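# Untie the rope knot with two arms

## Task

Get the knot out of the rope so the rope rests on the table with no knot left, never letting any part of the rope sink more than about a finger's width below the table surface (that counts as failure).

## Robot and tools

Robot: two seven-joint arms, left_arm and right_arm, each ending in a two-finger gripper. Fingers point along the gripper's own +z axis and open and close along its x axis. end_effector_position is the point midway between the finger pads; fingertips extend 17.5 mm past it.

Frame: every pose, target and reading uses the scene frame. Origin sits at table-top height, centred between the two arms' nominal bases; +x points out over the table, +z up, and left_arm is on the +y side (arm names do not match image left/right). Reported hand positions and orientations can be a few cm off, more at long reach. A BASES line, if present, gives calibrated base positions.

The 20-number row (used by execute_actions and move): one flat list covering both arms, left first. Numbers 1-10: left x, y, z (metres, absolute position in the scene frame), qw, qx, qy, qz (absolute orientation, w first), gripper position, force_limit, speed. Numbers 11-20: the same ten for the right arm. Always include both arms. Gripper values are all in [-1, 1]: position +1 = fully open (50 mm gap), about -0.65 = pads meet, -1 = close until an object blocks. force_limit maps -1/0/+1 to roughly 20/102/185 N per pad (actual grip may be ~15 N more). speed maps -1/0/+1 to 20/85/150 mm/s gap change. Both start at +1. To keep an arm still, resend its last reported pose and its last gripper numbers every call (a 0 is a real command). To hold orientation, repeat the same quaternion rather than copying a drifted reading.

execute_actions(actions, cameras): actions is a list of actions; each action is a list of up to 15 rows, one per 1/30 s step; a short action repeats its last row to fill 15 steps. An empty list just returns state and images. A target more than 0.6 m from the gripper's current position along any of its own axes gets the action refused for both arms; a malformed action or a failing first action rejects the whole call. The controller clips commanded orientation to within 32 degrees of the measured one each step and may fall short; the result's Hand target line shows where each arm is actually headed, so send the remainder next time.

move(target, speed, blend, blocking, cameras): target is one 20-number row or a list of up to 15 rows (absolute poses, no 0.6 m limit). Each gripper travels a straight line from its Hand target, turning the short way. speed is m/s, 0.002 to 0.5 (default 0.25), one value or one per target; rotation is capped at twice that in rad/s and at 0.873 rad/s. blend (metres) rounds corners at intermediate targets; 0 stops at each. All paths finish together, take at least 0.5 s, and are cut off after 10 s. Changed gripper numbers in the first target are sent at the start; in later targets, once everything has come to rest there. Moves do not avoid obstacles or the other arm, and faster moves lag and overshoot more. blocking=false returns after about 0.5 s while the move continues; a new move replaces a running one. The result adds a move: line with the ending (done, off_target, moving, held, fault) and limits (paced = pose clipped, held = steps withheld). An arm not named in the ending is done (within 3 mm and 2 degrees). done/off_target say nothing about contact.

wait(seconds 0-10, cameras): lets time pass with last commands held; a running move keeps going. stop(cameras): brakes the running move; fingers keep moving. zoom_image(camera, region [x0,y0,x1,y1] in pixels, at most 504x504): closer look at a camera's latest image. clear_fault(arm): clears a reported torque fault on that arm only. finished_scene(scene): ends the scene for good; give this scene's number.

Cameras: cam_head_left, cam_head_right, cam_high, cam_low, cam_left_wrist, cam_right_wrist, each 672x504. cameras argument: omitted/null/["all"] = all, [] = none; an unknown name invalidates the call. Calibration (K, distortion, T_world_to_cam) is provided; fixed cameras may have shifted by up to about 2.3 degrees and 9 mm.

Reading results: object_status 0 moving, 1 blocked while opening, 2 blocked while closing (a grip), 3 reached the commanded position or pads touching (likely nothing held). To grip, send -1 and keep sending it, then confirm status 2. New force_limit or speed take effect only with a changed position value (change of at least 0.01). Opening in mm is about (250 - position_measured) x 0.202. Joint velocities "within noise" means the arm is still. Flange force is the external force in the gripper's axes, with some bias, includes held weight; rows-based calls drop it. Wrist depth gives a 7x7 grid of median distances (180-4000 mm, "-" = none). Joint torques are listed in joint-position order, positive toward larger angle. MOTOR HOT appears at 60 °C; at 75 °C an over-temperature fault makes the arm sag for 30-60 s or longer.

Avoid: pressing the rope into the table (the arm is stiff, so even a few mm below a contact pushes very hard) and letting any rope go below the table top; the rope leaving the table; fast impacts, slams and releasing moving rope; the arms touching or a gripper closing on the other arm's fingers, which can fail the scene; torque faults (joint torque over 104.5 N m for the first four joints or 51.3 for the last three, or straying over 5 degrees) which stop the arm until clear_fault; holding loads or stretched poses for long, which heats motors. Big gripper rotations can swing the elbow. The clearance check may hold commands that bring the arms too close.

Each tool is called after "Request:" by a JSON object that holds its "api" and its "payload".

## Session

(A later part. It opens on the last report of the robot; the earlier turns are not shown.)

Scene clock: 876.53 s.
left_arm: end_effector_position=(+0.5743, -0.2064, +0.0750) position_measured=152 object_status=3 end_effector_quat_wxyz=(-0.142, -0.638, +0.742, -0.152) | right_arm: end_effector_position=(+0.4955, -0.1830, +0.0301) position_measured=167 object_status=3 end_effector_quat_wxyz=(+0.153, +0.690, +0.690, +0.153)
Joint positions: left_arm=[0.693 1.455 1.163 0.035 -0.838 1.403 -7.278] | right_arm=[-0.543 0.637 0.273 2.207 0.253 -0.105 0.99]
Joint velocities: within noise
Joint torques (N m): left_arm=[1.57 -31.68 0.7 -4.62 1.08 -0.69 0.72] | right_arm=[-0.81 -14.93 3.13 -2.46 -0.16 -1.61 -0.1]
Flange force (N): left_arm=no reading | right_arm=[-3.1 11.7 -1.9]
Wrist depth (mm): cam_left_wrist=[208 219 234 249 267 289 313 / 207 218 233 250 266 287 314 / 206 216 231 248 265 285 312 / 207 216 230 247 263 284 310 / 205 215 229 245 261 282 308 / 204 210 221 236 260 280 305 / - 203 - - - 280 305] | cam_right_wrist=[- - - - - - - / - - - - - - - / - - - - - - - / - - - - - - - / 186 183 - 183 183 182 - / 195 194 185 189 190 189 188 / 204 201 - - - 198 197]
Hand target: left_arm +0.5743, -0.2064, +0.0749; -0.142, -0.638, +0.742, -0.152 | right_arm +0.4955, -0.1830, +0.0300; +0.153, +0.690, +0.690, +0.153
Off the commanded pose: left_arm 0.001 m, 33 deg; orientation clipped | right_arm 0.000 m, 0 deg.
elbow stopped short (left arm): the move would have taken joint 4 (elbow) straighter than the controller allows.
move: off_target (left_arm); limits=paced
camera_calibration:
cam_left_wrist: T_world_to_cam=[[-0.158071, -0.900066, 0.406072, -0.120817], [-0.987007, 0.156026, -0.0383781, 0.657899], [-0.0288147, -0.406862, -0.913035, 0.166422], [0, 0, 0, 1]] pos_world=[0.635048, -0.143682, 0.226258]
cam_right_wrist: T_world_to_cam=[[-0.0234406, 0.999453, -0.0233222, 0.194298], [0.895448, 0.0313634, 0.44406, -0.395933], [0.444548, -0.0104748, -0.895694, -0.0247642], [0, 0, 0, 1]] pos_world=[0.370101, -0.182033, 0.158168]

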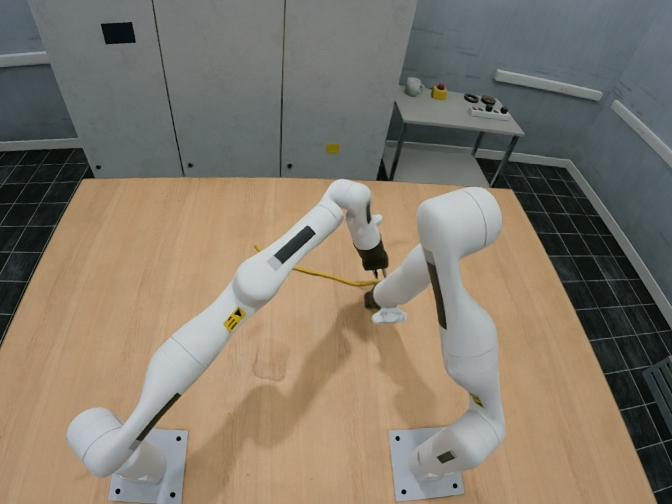

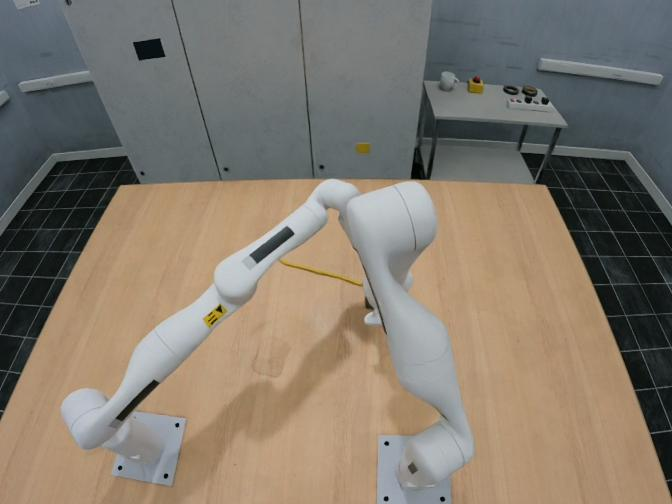

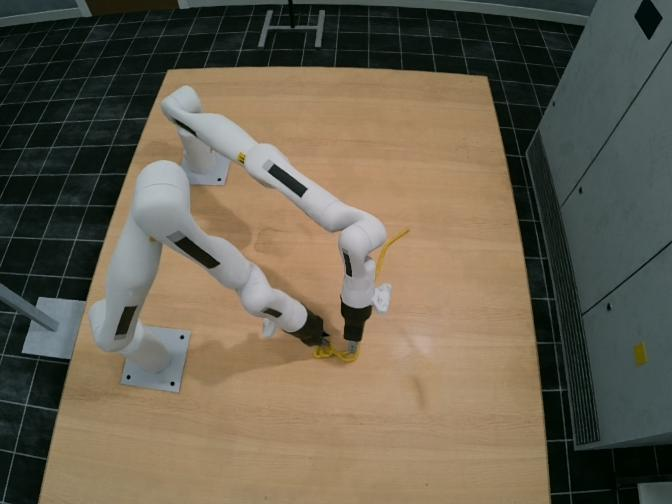

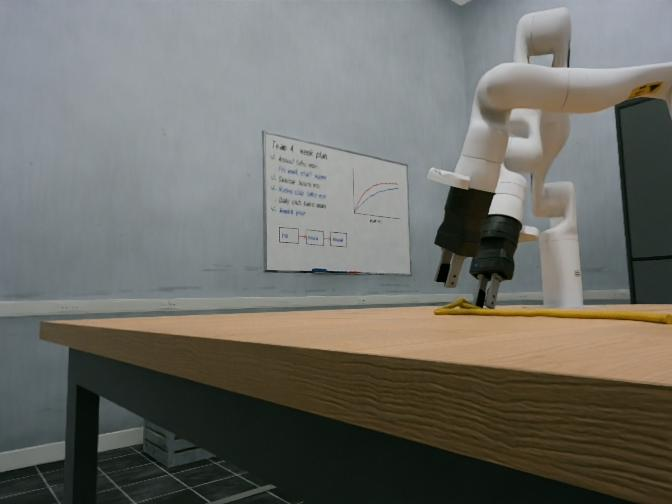

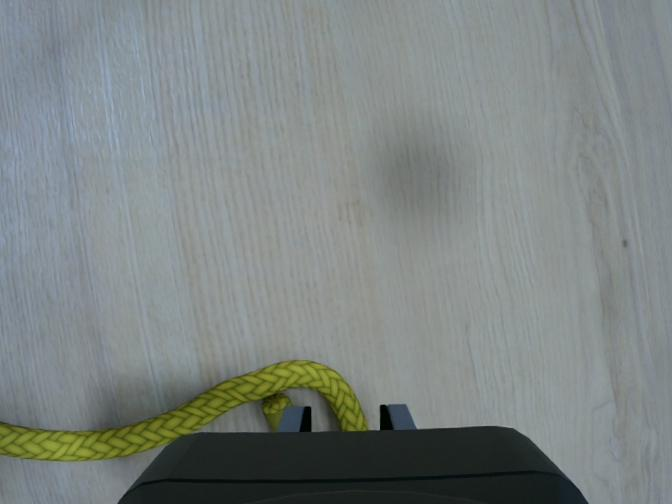

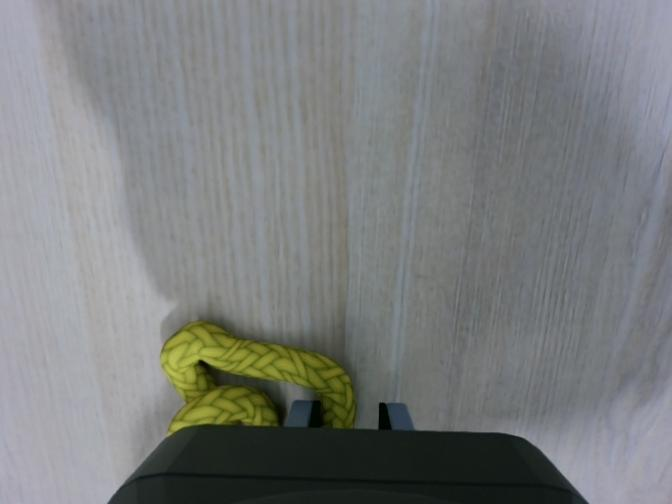

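Request:
{"api": "move", "payload": {"target": [[0.562,-0.2085,0.06,-0.142,-0.638,0.742,-0.152,-0.1,-0.8,-0.5,0.4955,-0.183,0.0245,0.1527,0.690,0.690,0.1527,-0.1,-0.6,-0.5],[0.562,-0.2085,0.025,-0.142,-0.638,0.742,-0.152,-0.1,-0.8,-0.5,0.4955,-0.183,0.0245,0.1527,0.690,0.690,0.1527,-1,-0.6,-0.5],[0.562,-0.2085,0.025,-0.142,-0.638,0.742,-0.152,-1,-0.8,-0.5,0.4955,-0.183,0.0245,0.1527,0.690,0.690,0.1527,-1,-0.6,-0.5]], "speed": 0.06, "cameras": ["cam_left_wrist","cam_right_wrist","cam_high"]}}

Request:
{"api": "zoom_image", "payload": {"camera": "cam_high", "region": [300, 320, 380, 380]}}

Scene clock: 893.73 s.
left_arm: end_effector_position=(+0.5620, -0.2085, +0.0250) position_measured=209 object_status=2 end_effector_quat_wxyz=(-0.142, -0.638, +0.742, -0.152) | right_arm: end_effector_position=(+0.4955, -0.1830, +0.0245) position_measured=211 object_status=2 end_effector_quat_wxyz=(+0.153, +0.690, +0.690, +0.153)
Joint positions: left_arm=[0.568 1.458 1.145 0.39 -0.857 1.198 -7.129] | right_arm=[-0.545 0.654 0.276 2.21 0.25 -0.123 0.989]
Joint velocities: within noise
Joint torques (N m): left_arm=[1.57 -30.92 3.83 -4.74 0.74 -1.01 0.53] | right_arm=[-0.77 -13.89 3.04 -1.77 -0.18 -1.08 -0.11]
Flange force (N): left_arm=no reading | right_arm=[-3.2 11.7 -3.6]
Wrist depth (mm): cam_left_wrist=[- - 184 195 208 225 243 / - - 183 193 207 224 241 / - - 183 192 205 222 239 / - - 182 191 204 221 239 / - - - 189 203 219 237 / - - - 183 202 218 235 / - - - - - 221 -] | cam_right_wrist=[- - - - - - - / - - - - - - - / - - - - - - - / - - - - - - - / - - - - - - - / 188 187 - - 184 184 185 / 197 194 - - 191 191 -]
Hand target: left_arm +0.5620, -0.2085, +0.0250; -0.142, -0.638, +0.742, -0.152 | right_arm +0.4955, -0.1830, +0.0245; +0.153, +0.690, +0.690, +0.153
Off the commanded pose: left_arm 0.000 m, 0 deg | right_arm 0.000 m, 0 deg.
move: done
camera_calibration:
cam_left_wrist: T_world_to_cam=[[-0.157591, -0.900176, 0.406015, -0.104622], [-0.987075, 0.155712, -0.037895, 0.644274], [-0.0291094, -0.40674, -0.91308, 0.119776], [0, 0, 0, 1]] pos_world=[0.622947, -0.145781, 0.176258]
cam_right_wrist: T_world_to_cam=[[-0.0234406, 0.999453, -0.0233222, 0.194169], [0.895448, 0.0313634, 0.44406, -0.393491], [0.444548, -0.0104748, -0.895694, -0.0296905], [0, 0, 0, 1]] pos_world=[0.370101, -0.182033, 0.152668]
Images, in order (width x height): cam_high 672x504, cam_left_wrist 672x504, cam_right_wrist 672x504.

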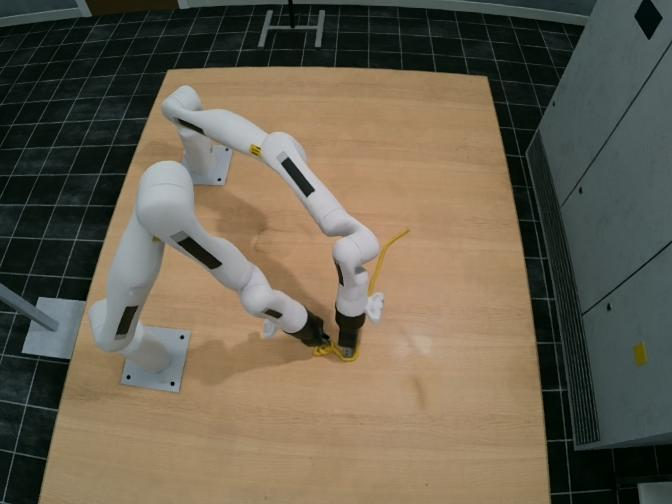

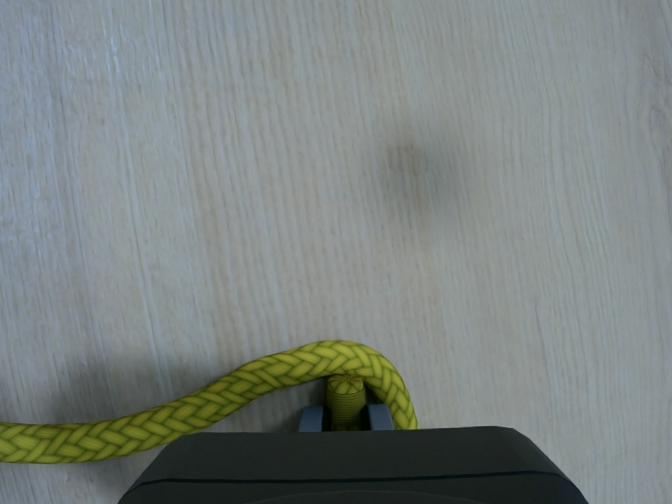

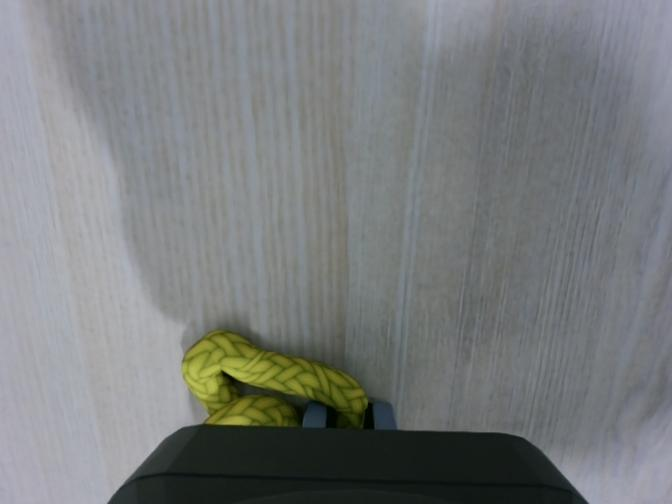

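Scaled by 6.300 from the camera's 672x504 image, which has a finer 960x720 frame.

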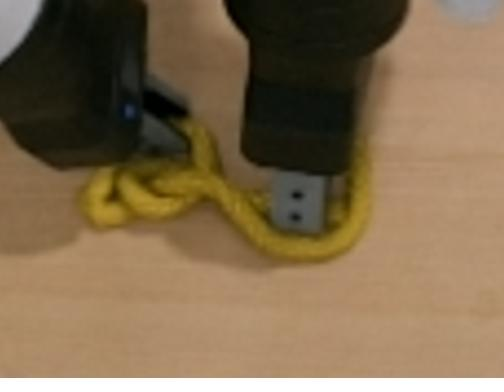

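Request:
{"api": "move", "payload": {"target": [[0.562,-0.2085,0.025,-0.142,-0.638,0.742,-0.152,-1,-0.8,-0.5,0.4935,-0.181,0.045,0.1527,0.690,0.690,0.1527,-1,-0.6,-0.5],[0.537,-0.211,0.025,-0.142,-0.638,0.742,-0.152,-1,-0.8,-0.5,0.4915,-0.18,0.05,0.1527,0.690,0.690,0.1527,-1,-0.6,-0.5]], "speed": 0.04, "cameras": ["cam_left_wrist","cam_right_wrist","cam_high"]}}

Request:
{"api": "zoom_image", "payload": {"camera": "cam_high", "region": [300, 320, 380, 380]}}

Scene clock: 904.00 s.
left_arm: end_effector_position=(+0.5370, -0.2110, +0.0250) position_measured=209 object_status=2 end_effector_quat_wxyz=(-0.142, -0.638, +0.742, -0.152) | right_arm: end_effector_position=(+0.4915, -0.1800, +0.0500) position_measured=211 object_status=2 end_effector_quat_wxyz=(+0.153, +0.690, +0.690, +0.153)
Joint positions: left_arm=[0.522 1.416 1.125 0.586 -0.871 1.113 -7.014] | right_arm=[-0.556 0.577 0.271 2.207 0.254 -0.042 0.989]
Joint velocities: within noise
Joint torques (N m): left_arm=[1.4 -29.82 5.36 -5.09 0.58 -0.82 0.47] | right_arm=[-0.78 -14.3 3.01 -3.05 -0.16 -1.31 -0.12]
Flange force (N): left_arm=[-6.2 4.4 -2.9] | right_arm=[-4.1 11.0 -2.0]
Wrist depth (mm): cam_left_wrist=[- - 184 195 208 226 244 / - - 183 194 207 225 242 / - - 184 193 206 222 240 / - - 183 192 204 221 239 / - - - 189 203 220 237 / - - - 184 203 218 235 / - - - - - 221 -] | cam_right_wrist=[- - - - - - - / - - - - - - - / 186 185 184 184 184 183 182 / 196 196 193 193 193 191 191 / 208 208 202 203 204 203 202 / 221 219 197 - 215 214 213 / 231 228 208 - 225 224 223]
Hand target: left_arm +0.5370, -0.2110, +0.0250; -0.142, -0.638, +0.742, -0.152 | right_arm +0.4915, -0.1800, +0.0500; +0.153, +0.690, +0.690, +0.153
Off the commanded pose: left_arm 0.000 m, 0 deg | right_arm 0.000 m, 0 deg.
move: done
camera_calibration:
cam_left_wrist: T_world_to_cam=[[-0.15764, -0.900162, 0.406028, -0.110783], [-0.987065, 0.155797, -0.0378246, 0.619981], [-0.0292097, -0.406738, -0.913078, 0.118091], [0, 0, 0, 1]] pos_world=[0.597947, -0.148281, 0.176258]
cam_right_wrist: T_world_to_cam=[[-0.0234406, 0.999453, -0.0233222, 0.191672], [0.895448, 0.0313634, 0.44406, -0.401326], [0.444548, -0.0104748, -0.895694, -0.00504071], [0, 0, 0, 1]] pos_world=[0.366101, -0.179033, 0.178168]
Images, in order (width x height): cam_high 672x504, cam_left_wrist 672x504, cam_right_wrist 672x504.

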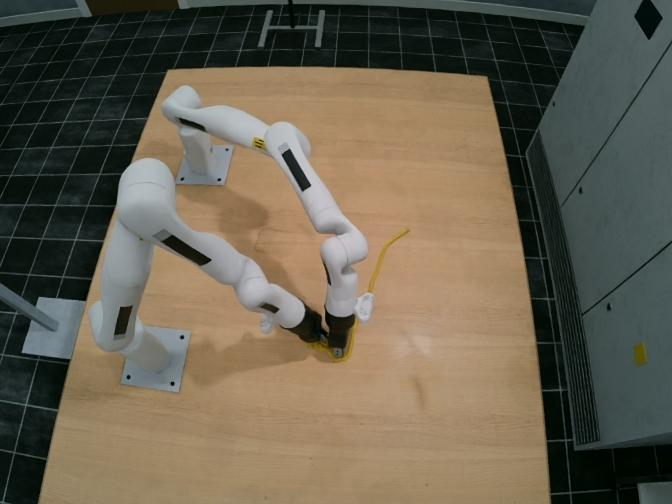

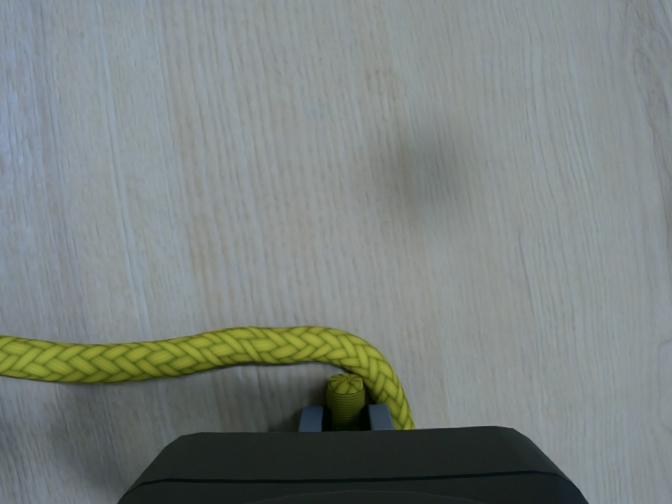

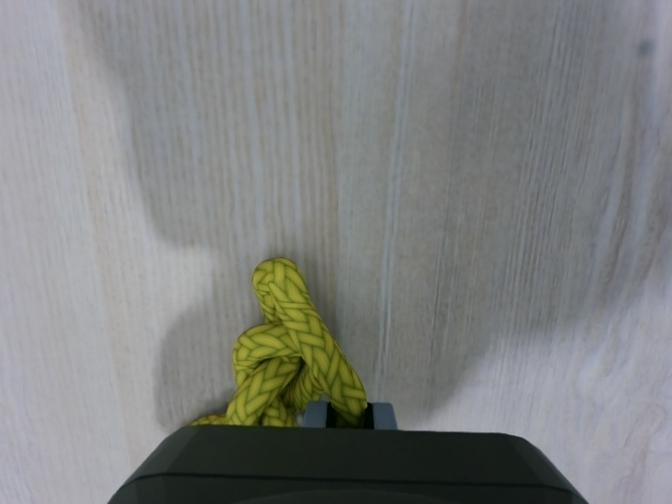

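Scaled by 6.300 from the camera's 672x504 image, which has a finer 960x720 frame.

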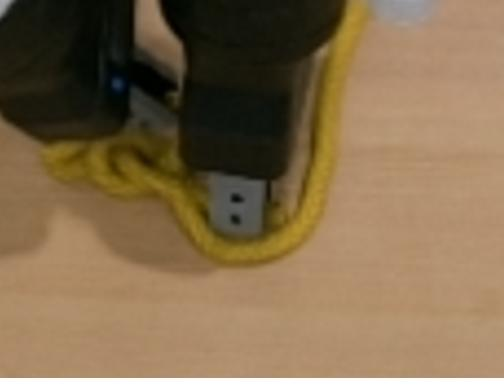

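Request:
{"api": "move", "payload": {"target": [[0.537,-0.211,0.025,-0.142,-0.638,0.742,-0.152,0,-0.8,-0.5,0.493,-0.181,0.027,0.1527,0.690,0.690,0.1527,-1,-0.6,-0.5],[0.55,-0.205,0.07,-0.142,-0.638,0.742,-0.152,0,-0.8,-0.5,0.493,-0.181,0.026,0.1527,0.690,0.690,0.1527,0,-0.6,-0.5],[0.57,-0.06,0.15,-0.142,-0.638,0.742,-0.152,0,-0.8,-0.5,0.47,-0.181,0.1,0.1527,0.690,0.690,0.1527,0,-0.6,-0.5],[0.57,-0.06,0.15,-0.142,-0.638,0.742,-0.152,0,-0.8,-0.5,0.55,-0.21,0.11,0,0.7071,0.7071,0,-0.12,-0.6,-0.5]], "speed": [0.05,0.1,0.2,0.2], "cameras": ["cam_right_wrist"]}}

Request:
{"api": "zoom_image", "payload": {"camera": "cam_right_wrist", "region": [240, 120, 460, 320]}}

Scene clock: 920.57 s.
left_arm: end_effector_position=(+0.5700, -0.0600, +0.1500) position_measured=152 object_status=3 end_effector_quat_wxyz=(-0.142, -0.638, +0.742, -0.152) | right_arm: end_effector_position=(+0.5500, -0.2100, +0.1100) position_measured=171 object_status=3 end_effector_quat_wxyz=(+0.000, +0.707, +0.707, +0.000)
Joint positions: left_arm=[0.148 1.16 1.211 0.962 -0.791 1.187 -7.02] | right_arm=[-0.15 0.686 -0.054 1.453 0.04 1.003 1.389]
Joint velocities: within noise
Joint torques (N m): left_arm=[1.59 -25.69 7.38 -5.74 0.63 -1.12 0.56] | right_arm=[-0.8 -19.82 1.24 -6.37 -0.13 -0.12 -0.12]
Flange force (N): left_arm=[-4.5 2.1 -2.4] | right_arm=[-1.3 4.1 -4.0]
Wrist depth (mm): cam_left_wrist=[277 294 314 337 360 388 425 / 276 292 312 335 357 387 422 / 274 290 310 333 356 383 419 / 273 288 309 331 353 378 416 / 271 286 304 325 347 374 408 / 271 288 304 328 348 355 246 / - 286 299 320 - 361 -] | cam_right_wrist=[274 273 272 273 271 270 270 / 274 274 273 273 271 270 270 / 274 274 273 264 271 270 270 / 274 274 274 260 272 272 271 / 275 274 274 263 272 272 271 / 275 274 274 273 273 272 271 / 276 276 - - 264 269 271]
Hand target: left_arm +0.5700, -0.0600, +0.1500; -0.142, -0.638, +0.742, -0.152 | right_arm +0.5500, -0.2100, +0.1100; +0.000, +0.707, +0.707, +0.000
Off the commanded pose: left_arm 0.000 m, 0 deg | right_arm 0.000 m, 0 deg.
move: done
camera_calibration:
cam_right_wrist: T_world_to_cam=[[-0.0311934, 0.99945, -0.0112559, 0.227357], [0.999198, 0.0314646, 0.0247821, -0.490348], [0.0251226, -0.0104739, -0.99963, 0.264495], [0, 0, 0, 1]] pos_world=[0.490402, -0.209033, 0.279108]
Images, in order (width x height): cam_right_wrist 672x504.

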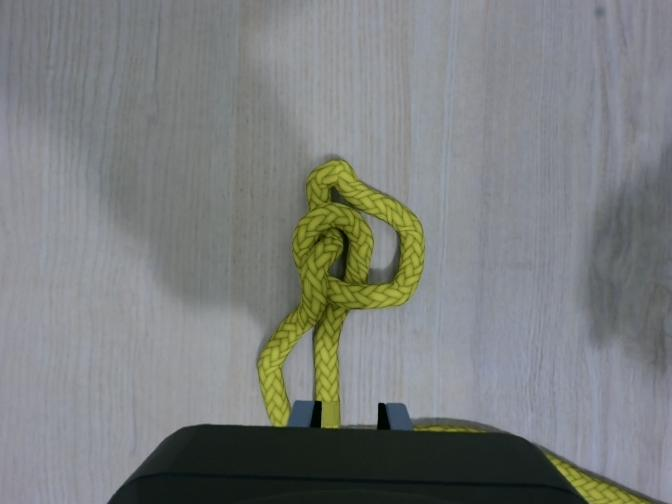

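Scaled by 2.291.

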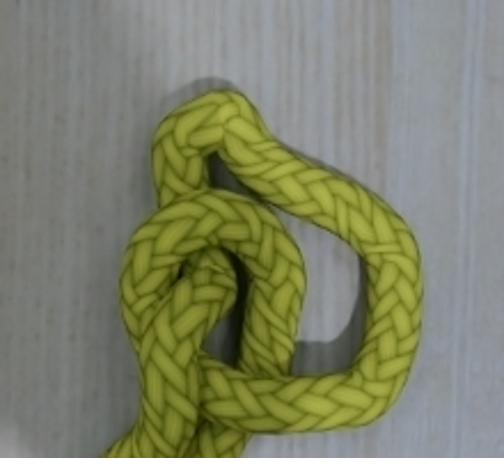

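Request:
{"api": "move", "payload": {"target": [[0.45,-0.13,0.15,0.1527,0.690,0.690,0.1527,0.5,-0.8,-0.5,0.56,-0.19,0.13,0.0923,0.701,-0.701,-0.0923,-0.1,-0.6,-0.5],[0.445,-0.205,0.07,0.1527,0.690,0.690,0.1527,0.6,-0.8,-0.5,0.51,-0.1795,0.07,0.0923,0.701,-0.701,-0.0923,-0.1,-0.6,-0.5]], "speed": 0.2}}

Request:
{"api": "zoom_image", "payload": {"camera": "cam_high", "region": [290, 310, 380, 380]}}

Scene clock: 969.77 s.
left_arm: end_effector_position=(+0.4450, -0.2050, +0.0700) position_measured=63 object_status=3 end_effector_quat_wxyz=(+0.153, +0.690, +0.690, +0.153) | right_arm: end_effector_position=(+0.5100, -0.1795, +0.0700) position_measured=167 object_status=3 end_effector_quat_wxyz=(+0.092, +0.701, -0.701, -0.092)
Joint positions: left_arm=[0.843 1.296 1.078 0.778 -1.464 1.438 -9.41] | right_arm=[0.168 0.982 -0.813 1.275 0.553 1.388 4.106]
Joint velocities: within noise
Joint torques (N m): left_arm=[1.6 -28.76 4.04 -5.4 -1.47 0.14 0.58] | right_arm=[-0.82 -21.07 -3.8 -4.3 -0.63 0.5 -0.15]
Flange force (N): left_arm=[5.0 1.7 -0.3] | right_arm=[1.0 -3.3 -5.3]
Wrist depth (mm): cam_left_wrist=[184 184 185 183 184 183 184 / 191 191 193 193 193 192 192 / 202 202 202 203 202 203 203 / 212 212 212 213 213 213 213 / 226 224 226 226 227 227 227 / 239 238 239 231 240 240 243 / - 250 - 229 - 251 -] | cam_right_wrist=[202 202 201 200 200 199 198 / 210 206 207 206 207 205 204 / 217 216 215 211 205 209 211 / 224 223 222 221 219 213 218 / 233 230 230 228 219 224 226 / 241 240 238 235 220 231 234 / 248 246 - - - 240 240]
Hand target: left_arm +0.4450, -0.2050, +0.0700; +0.153, +0.690, +0.690, +0.153 | right_arm +0.5100, -0.1795, +0.0700; +0.092, +0.701, -0.701, -0.092
Off the commanded pose: left_arm 0.000 m, 0 deg | right_arm 0.000 m, 0 deg.
move: done
camera_calibration:
cam_left_wrist: T_world_to_cam=[[0.00936353, 0.999931, 0.00704327, 0.204948], [0.901371, -0.0114898, 0.432896, -0.377706], [0.432947, 0.00229516, -0.901416, 0.0362593], [0, 0, 0, 1]] pos_world=[0.322835, -0.209357, 0.194748]
cam_right_wrist: T_world_to_cam=[[0.0272185, -0.99945, -0.0189462, -0.192882], [-0.958731, -0.0314661, 0.28257, 0.518949], [-0.28301, 0.0104732, -0.95906, 0.383848], [0, 0, 0, 1]] pos_world=[0.611416, -0.180467, 0.21784]

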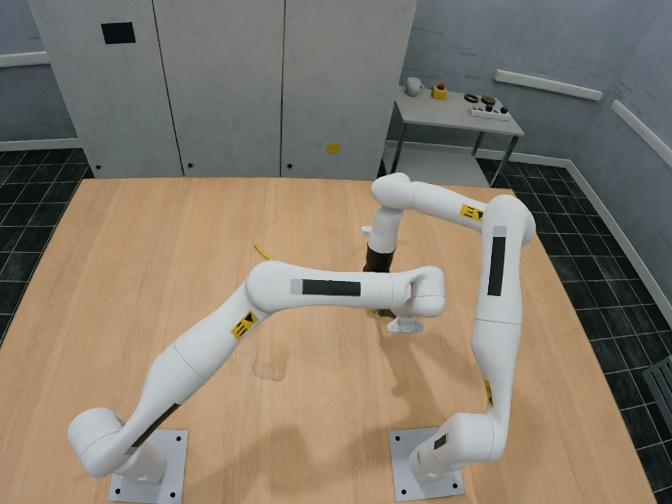

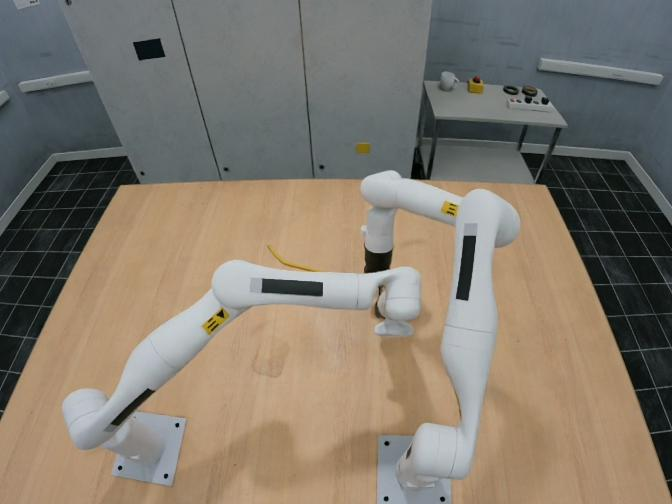

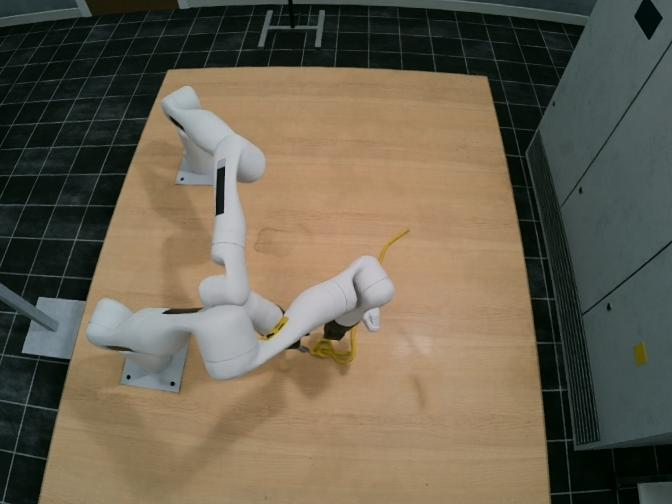

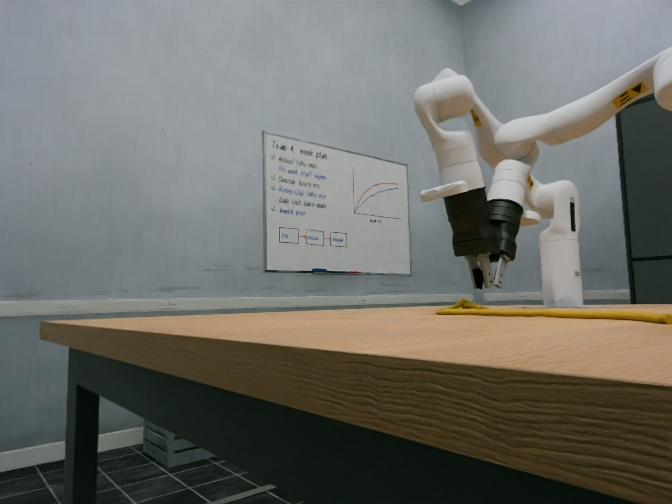

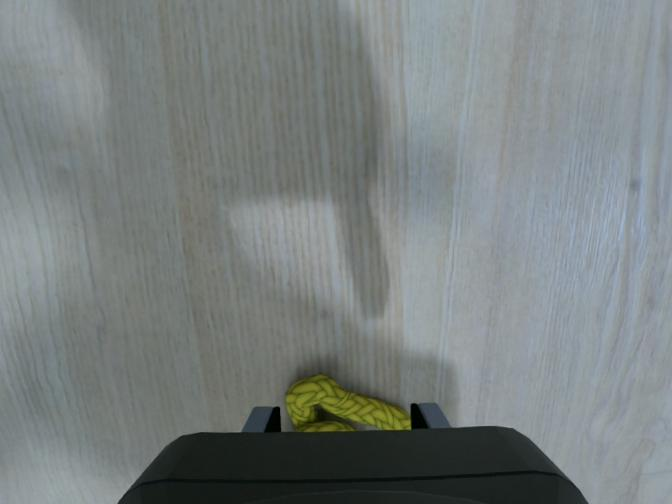

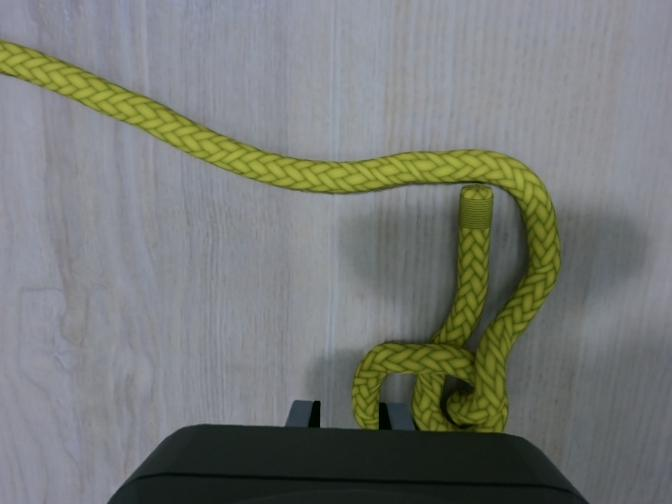

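Scaled by 5.600 from the camera's 672x504 image, which has a finer 960x720 frame.

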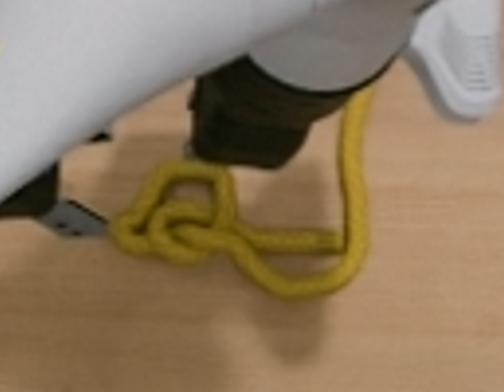

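Request:
{"api": "move", "payload": {"target": [[0.470,-0.2165,0.025,0.1527,0.690,0.690,0.1527,0.6,-0.8,-0.5,0.501,-0.185,0.025,0.0923,0.701,-0.701,-0.0923,-0.1,-0.6,-0.5],[0.470,-0.2165,0.025,0.1527,0.690,0.690,0.1527,-1,-0.8,-0.5,0.501,-0.185,0.025,0.0923,0.701,-0.701,-0.0923,-1,-0.6,-0.5],[0.470,-0.2165,0.025,0.1527,0.690,0.690,0.1527,-1,-0.8,-0.5,0.506,-0.185,0.05,0.0923,0.701,-0.701,-0.0923,-1,-0.6,-0.5]], "speed": 0.06, "cameras": ["cam_right_wrist","cam_high"]}}

Request:
{"api": "zoom_image", "payload": {"camera": "cam_high", "region": [290, 310, 380, 380]}}

Scene clock: 986.20 s.
left_arm: end_effector_position=(+0.4700, -0.2165, +0.0250) position_measured=251 object_status=3 end_effector_quat_wxyz=(+0.153, +0.690, +0.690, +0.153) | right_arm: end_effector_position=(+0.5060, -0.1850, +0.0499) position_measured=211 object_status=2 end_effector_quat_wxyz=(+0.092, +0.701, -0.701, -0.092)
Joint positions: left_arm=[0.871 1.391 1.06 0.643 -1.49 1.383 -9.482] | right_arm=[0.18 1.002 -0.804 1.312 0.57 1.341 4.1]
Joint velocities: within noise
Joint torques (N m): left_arm=[1.64 -29.79 3.23 -5.23 -1.44 0.04 0.57] | right_arm=[-0.79 -20.98 -3.96 -4.33 -0.62 0.5 -0.2]
Flange force (N): left_arm=[5.3 1.5 -0.5] | right_arm=[1.2 -2.3 -4.8]
Wrist depth (mm): cam_left_wrist=[- - - - - - - / - - - - - - - / - - - - - - - / - - - - - - - / - - - - - - - / 185 185 185 184 186 184 187 / - 190 - - - 191 -] | cam_right_wrist=[183 183 183 182 182 181 - / 191 186 186 185 188 185 185 / 196 195 194 192 193 190 191 / 203 201 201 199 197 196 198 / 210 209 207 206 202 205 204 / 217 217 216 - 192 213 211 / 224 221 220 - 200 218 216]
Hand target: left_arm +0.4700, -0.2165, +0.0250; +0.153, +0.690, +0.690, +0.153 | right_arm +0.5060, -0.1850, +0.0500; +0.092, +0.701, -0.701, -0.092
Off the commanded pose: left_arm 0.000 m, 0 deg | right_arm 0.000 m, 0 deg.
move: done
camera_calibration:
cam_right_wrist: T_world_to_cam=[[0.0272185, -0.99945, -0.0189462, -0.198647], [-0.958731, -0.0314661, 0.28257, 0.520497], [-0.28301, 0.0104732, -0.95906, 0.363564], [0, 0, 0, 1]] pos_world=[0.607316, -0.185967, 0.19784]
Images, in order (width x height): cam_high 672x504, cam_right_wrist 672x504.

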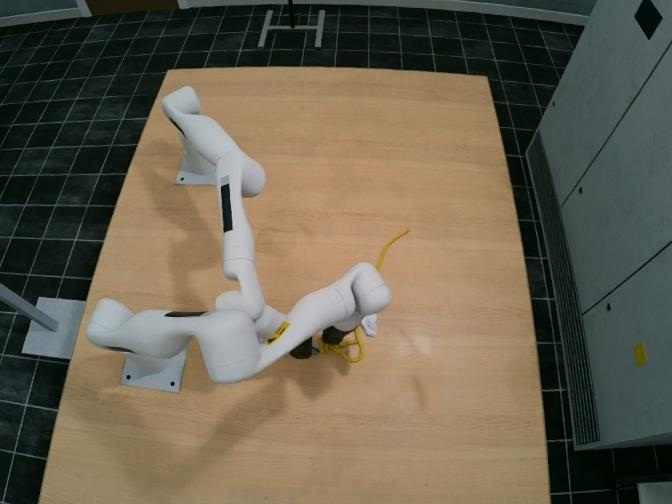

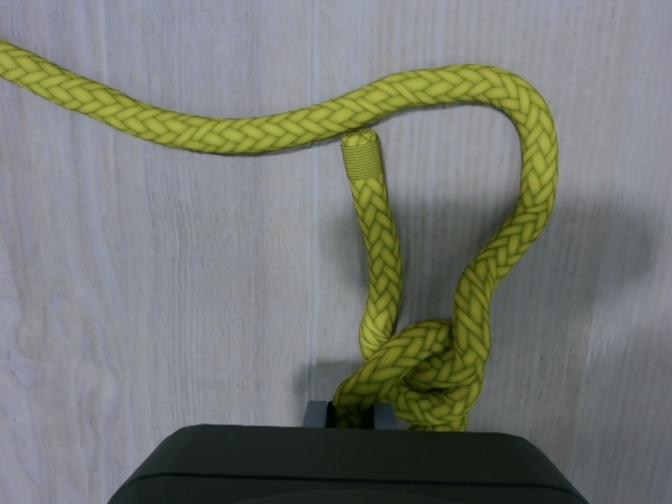

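Scaled by 5.600 from the camera's 672x504 image, which has a finer 960x720 frame.

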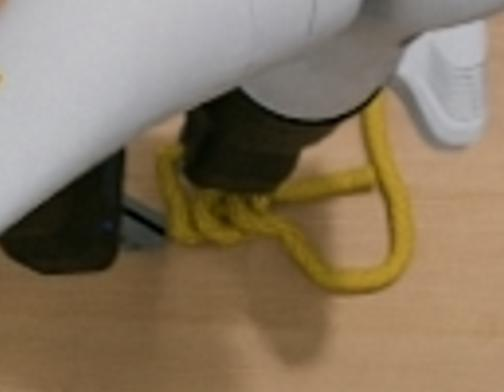

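Request:
{"api": "move", "payload": {"target": [[0.462,-0.2165,0.06,0.1527,0.690,0.690,0.1527,-1,-0.8,-0.5,0.515,-0.187,0.065,0.0923,0.701,-0.701,-0.0923,-1,-0.6,-0.5],[0.45,-0.19,0.09,0.1527,0.690,0.690,0.1527,-1,-0.8,-0.5,0.55,-0.187,0.065,0.0923,0.701,-0.701,-0.0923,-1,-0.6,-0.5]], "speed": 0.08, "cameras": ["cam_right_wrist","cam_left_wrist","cam_high"]}}

Request:
{"api": "zoom_image", "payload": {"camera": "cam_high", "region": [290, 310, 380, 380]}}

Scene clock: 998.50 s.
left_arm: end_effector_position=(+0.4500, -0.1900, +0.0900) position_measured=251 object_status=3 end_effector_quat_wxyz=(+0.153, +0.690, +0.690, +0.153) | right_arm: end_effector_position=(+0.5500, -0.1870, +0.0650) position_measured=211 object_status=2 end_effector_quat_wxyz=(+0.092, +0.701, -0.701, -0.092)
Joint positions: left_arm=[0.8 1.252 1.091 0.843 -1.451 1.451 -9.4] | right_arm=[0.132 1.056 -0.791 1.092 0.571 1.473 4.178]
Joint velocities: within noise
Joint torques (N m): left_arm=[1.5 -28.15 4.48 -5.65 -1.39 0.16 0.63] | right_arm=[-0.83 -22.76 -3.58 -4.49 -0.57 0.55 -0.12]
Flange force (N): left_arm=[5.5 1.4 -0.2] | right_arm=[0.8 -4.1 -5.2]
Wrist depth (mm): cam_left_wrist=[201 201 203 203 203 202 202 / 211 211 212 212 212 212 212 / 224 221 224 224 225 224 225 / 235 235 235 235 236 236 236 / 250 250 250 251 248 251 252 / 266 264 264 262 265 265 268 / - 276 274 - 275 278 -] | cam_right_wrist=[198 197 196 195 194 193 193 / 205 204 203 200 198 199 199 / 209 209 206 201 208 205 206 / 218 217 216 213 213 211 212 / 227 224 224 220 190 221 220 / 234 234 232 - 195 229 227 / 241 239 238 - 208 234 233]
Hand target: left_arm +0.4500, -0.1900, +0.0900; +0.153, +0.690, +0.690, +0.153 | right_arm +0.5500, -0.1870, +0.0650; +0.092, +0.701, -0.701, -0.092
Off the commanded pose: left_arm 0.000 m, 0 deg | right_arm 0.000 m, 0 deg.
move: done
camera_calibration:
cam_left_wrist: T_world_to_cam=[[0.00932034, 0.999931, 0.00713345, 0.189756], [0.901371, -0.0114899, 0.432895, -0.390698], [0.432947, 0.00239516, -0.901416, 0.0521075], [0, 0, 0, 1]] pos_world=[0.327835, -0.194357, 0.214748]
cam_right_wrist: T_world_to_cam=[[0.0271206, -0.999453, -0.0189151, -0.201501], [-0.95876, -0.0313624, 0.28248, 0.558409], [-0.282919, 0.010474, -0.959087, 0.390466], [0, 0, 0, 1]] pos_world=[0.651315, -0.187967, 0.21294]
Images, in order (width x height): cam_high 672x504, cam_left_wrist 672x504, cam_right_wrist 672x504.

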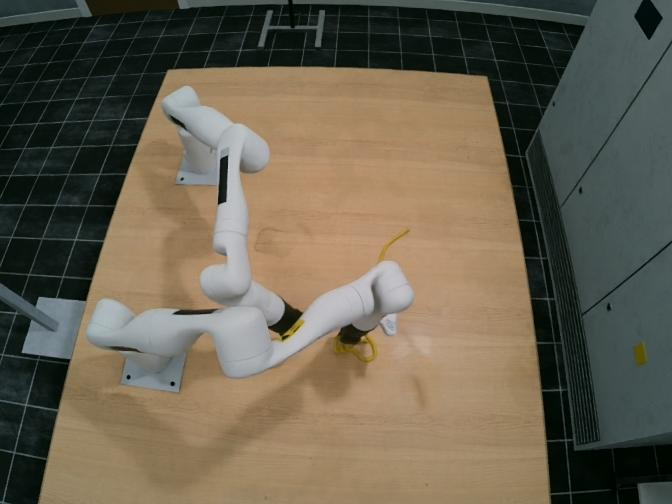

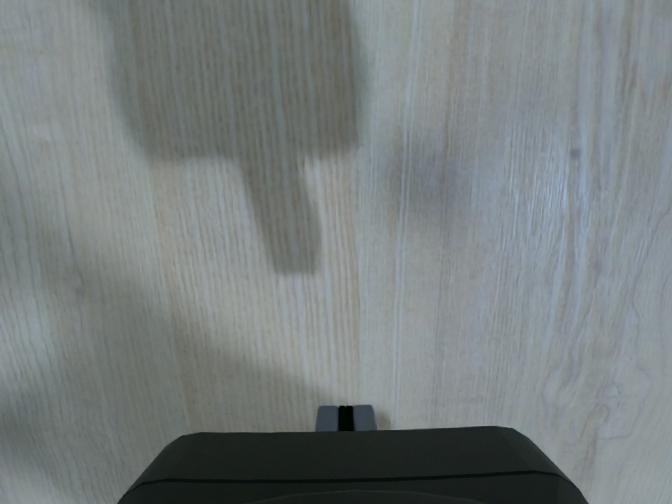

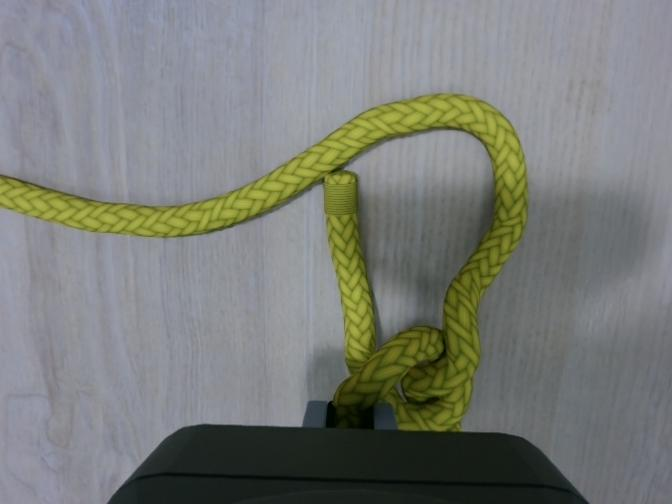

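Scaled by 5.600 from the camera's 672x504 image, which has a finer 960x720 frame.

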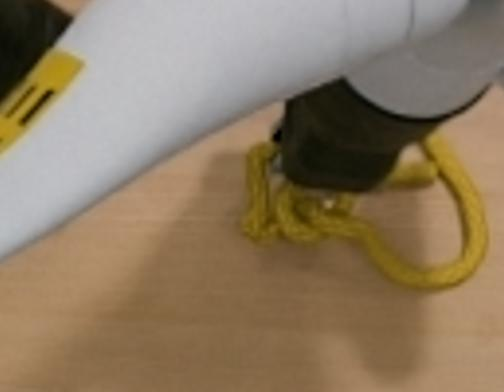

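Request:
{"api": "move", "payload": {"target": [[0.45,-0.12,0.12,0.1527,0.690,0.690,0.1527,0,-0.8,-0.5,0.55,-0.187,0.03,0.0923,0.701,-0.701,-0.0923,-1,-0.6,-0.5],[0.45,-0.12,0.12,0.1527,0.690,0.690,0.1527,0,-0.8,-0.5,0.545,-0.18,0.026,0.0923,0.701,-0.701,-0.0923,0,-0.6,-0.5],[0.45,-0.10,0.12,0.1527,0.690,0.690,0.1527,0,-0.8,-0.5,0.55,-0.18,0.09,0.0923,0.701,-0.701,-0.0923,0,-0.6,-0.5],[0.45,-0.10,0.12,0.1527,0.690,0.690,0.1527,0,-0.8,-0.5,0.47,-0.21,0.13,0,0.7071,-0.7071,0,0,-0.6,-0.5]], "speed": [0.08,0.05,0.15,0.15], "cameras": ["cam_right_wrist"]}}

Request:
{"api": "zoom_image", "payload": {"camera": "cam_right_wrist", "region": [250, 150, 500, 400]}}

Scene clock: 1046.07 s.
left_arm: end_effector_position=(+0.4500, -0.1000, +0.1200) position_measured=152 object_status=3 end_effector_quat_wxyz=(+0.153, +0.690, +0.690, +0.153) | right_arm: end_effector_position=(+0.4700, -0.2100, +0.1300) position_measured=152 object_status=3 end_effector_quat_wxyz=(+0.000, +0.707, -0.707, +0.000)
Joint positions: left_arm=[0.568 1.095 1.14 1.264 -1.412 1.416 -9.242] | right_arm=[0.365 0.656 -0.9 1.704 0.576 1.069 4.022]
Joint velocities: within noise
Joint torques (N m): left_arm=[1.61 -24.3 6.05 -5.69 -1.4 0.35 0.62] | right_arm=[-0.82 -15.62 -3.03 -5.57 -0.1 -0.35 -0.07]
Flange force (N): left_arm=[4.2 2.7 -0.6] | right_arm=[1.9 -1.6 -6.2]
Wrist depth (mm): cam_left_wrist=[230 230 231 233 231 231 231 / 243 243 243 244 243 244 244 / 254 254 257 255 258 256 256 / 267 270 270 271 270 268 271 / 287 284 284 285 284 285 289 / 303 299 300 301 301 305 304 / 317 307 - 317 - 318 319] | cam_right_wrist=[292 291 291 290 289 288 287 / 294 293 292 291 290 289 288 / 295 294 293 279 291 290 288 / 296 295 295 293 292 291 291 / 298 296 295 294 293 292 291 / 298 298 296 295 295 293 292 / 299 - - - - 294 293]
Hand target: left_arm +0.4500, -0.1000, +0.1200; +0.153, +0.690, +0.690, +0.153 | right_arm +0.4700, -0.2100, +0.1300; +0.000, +0.707, -0.707, +0.000
Off the commanded pose: left_arm 0.000 m, 0 deg | right_arm 0.000 m, 0 deg.
move: done
camera_calibration:
cam_right_wrist: T_world_to_cam=[[0.0311915, -0.99945, -0.0112559, -0.224006], [-0.999198, -0.0314627, 0.0247821, 0.515223], [-0.0251227, 0.0104739, -0.99963, 0.314514], [0, 0, 0, 1]] pos_world=[0.529698, -0.210967, 0.299108]
Images, in order (width x height): cam_right_wrist 672x504.

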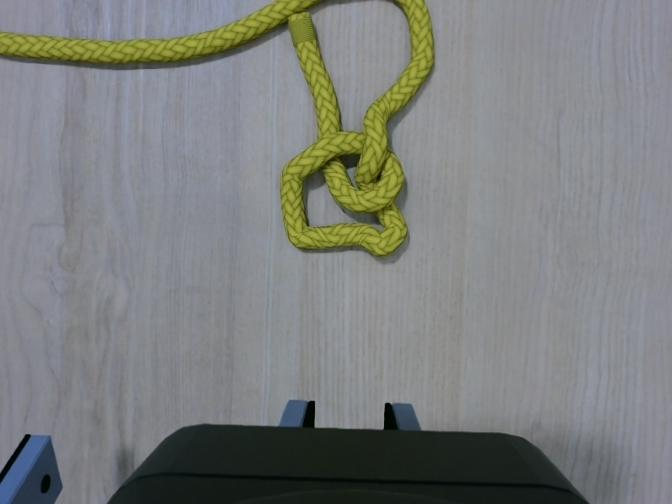

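Scaled by 2.016.

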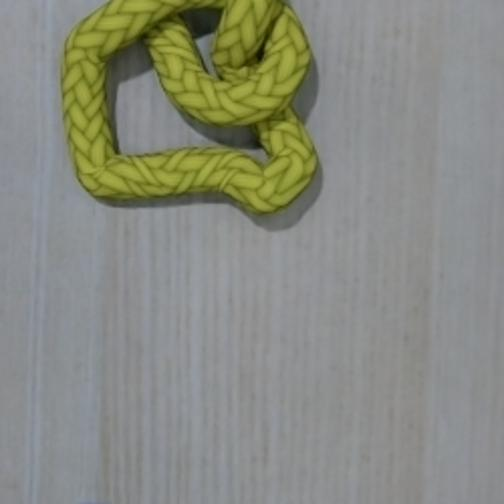

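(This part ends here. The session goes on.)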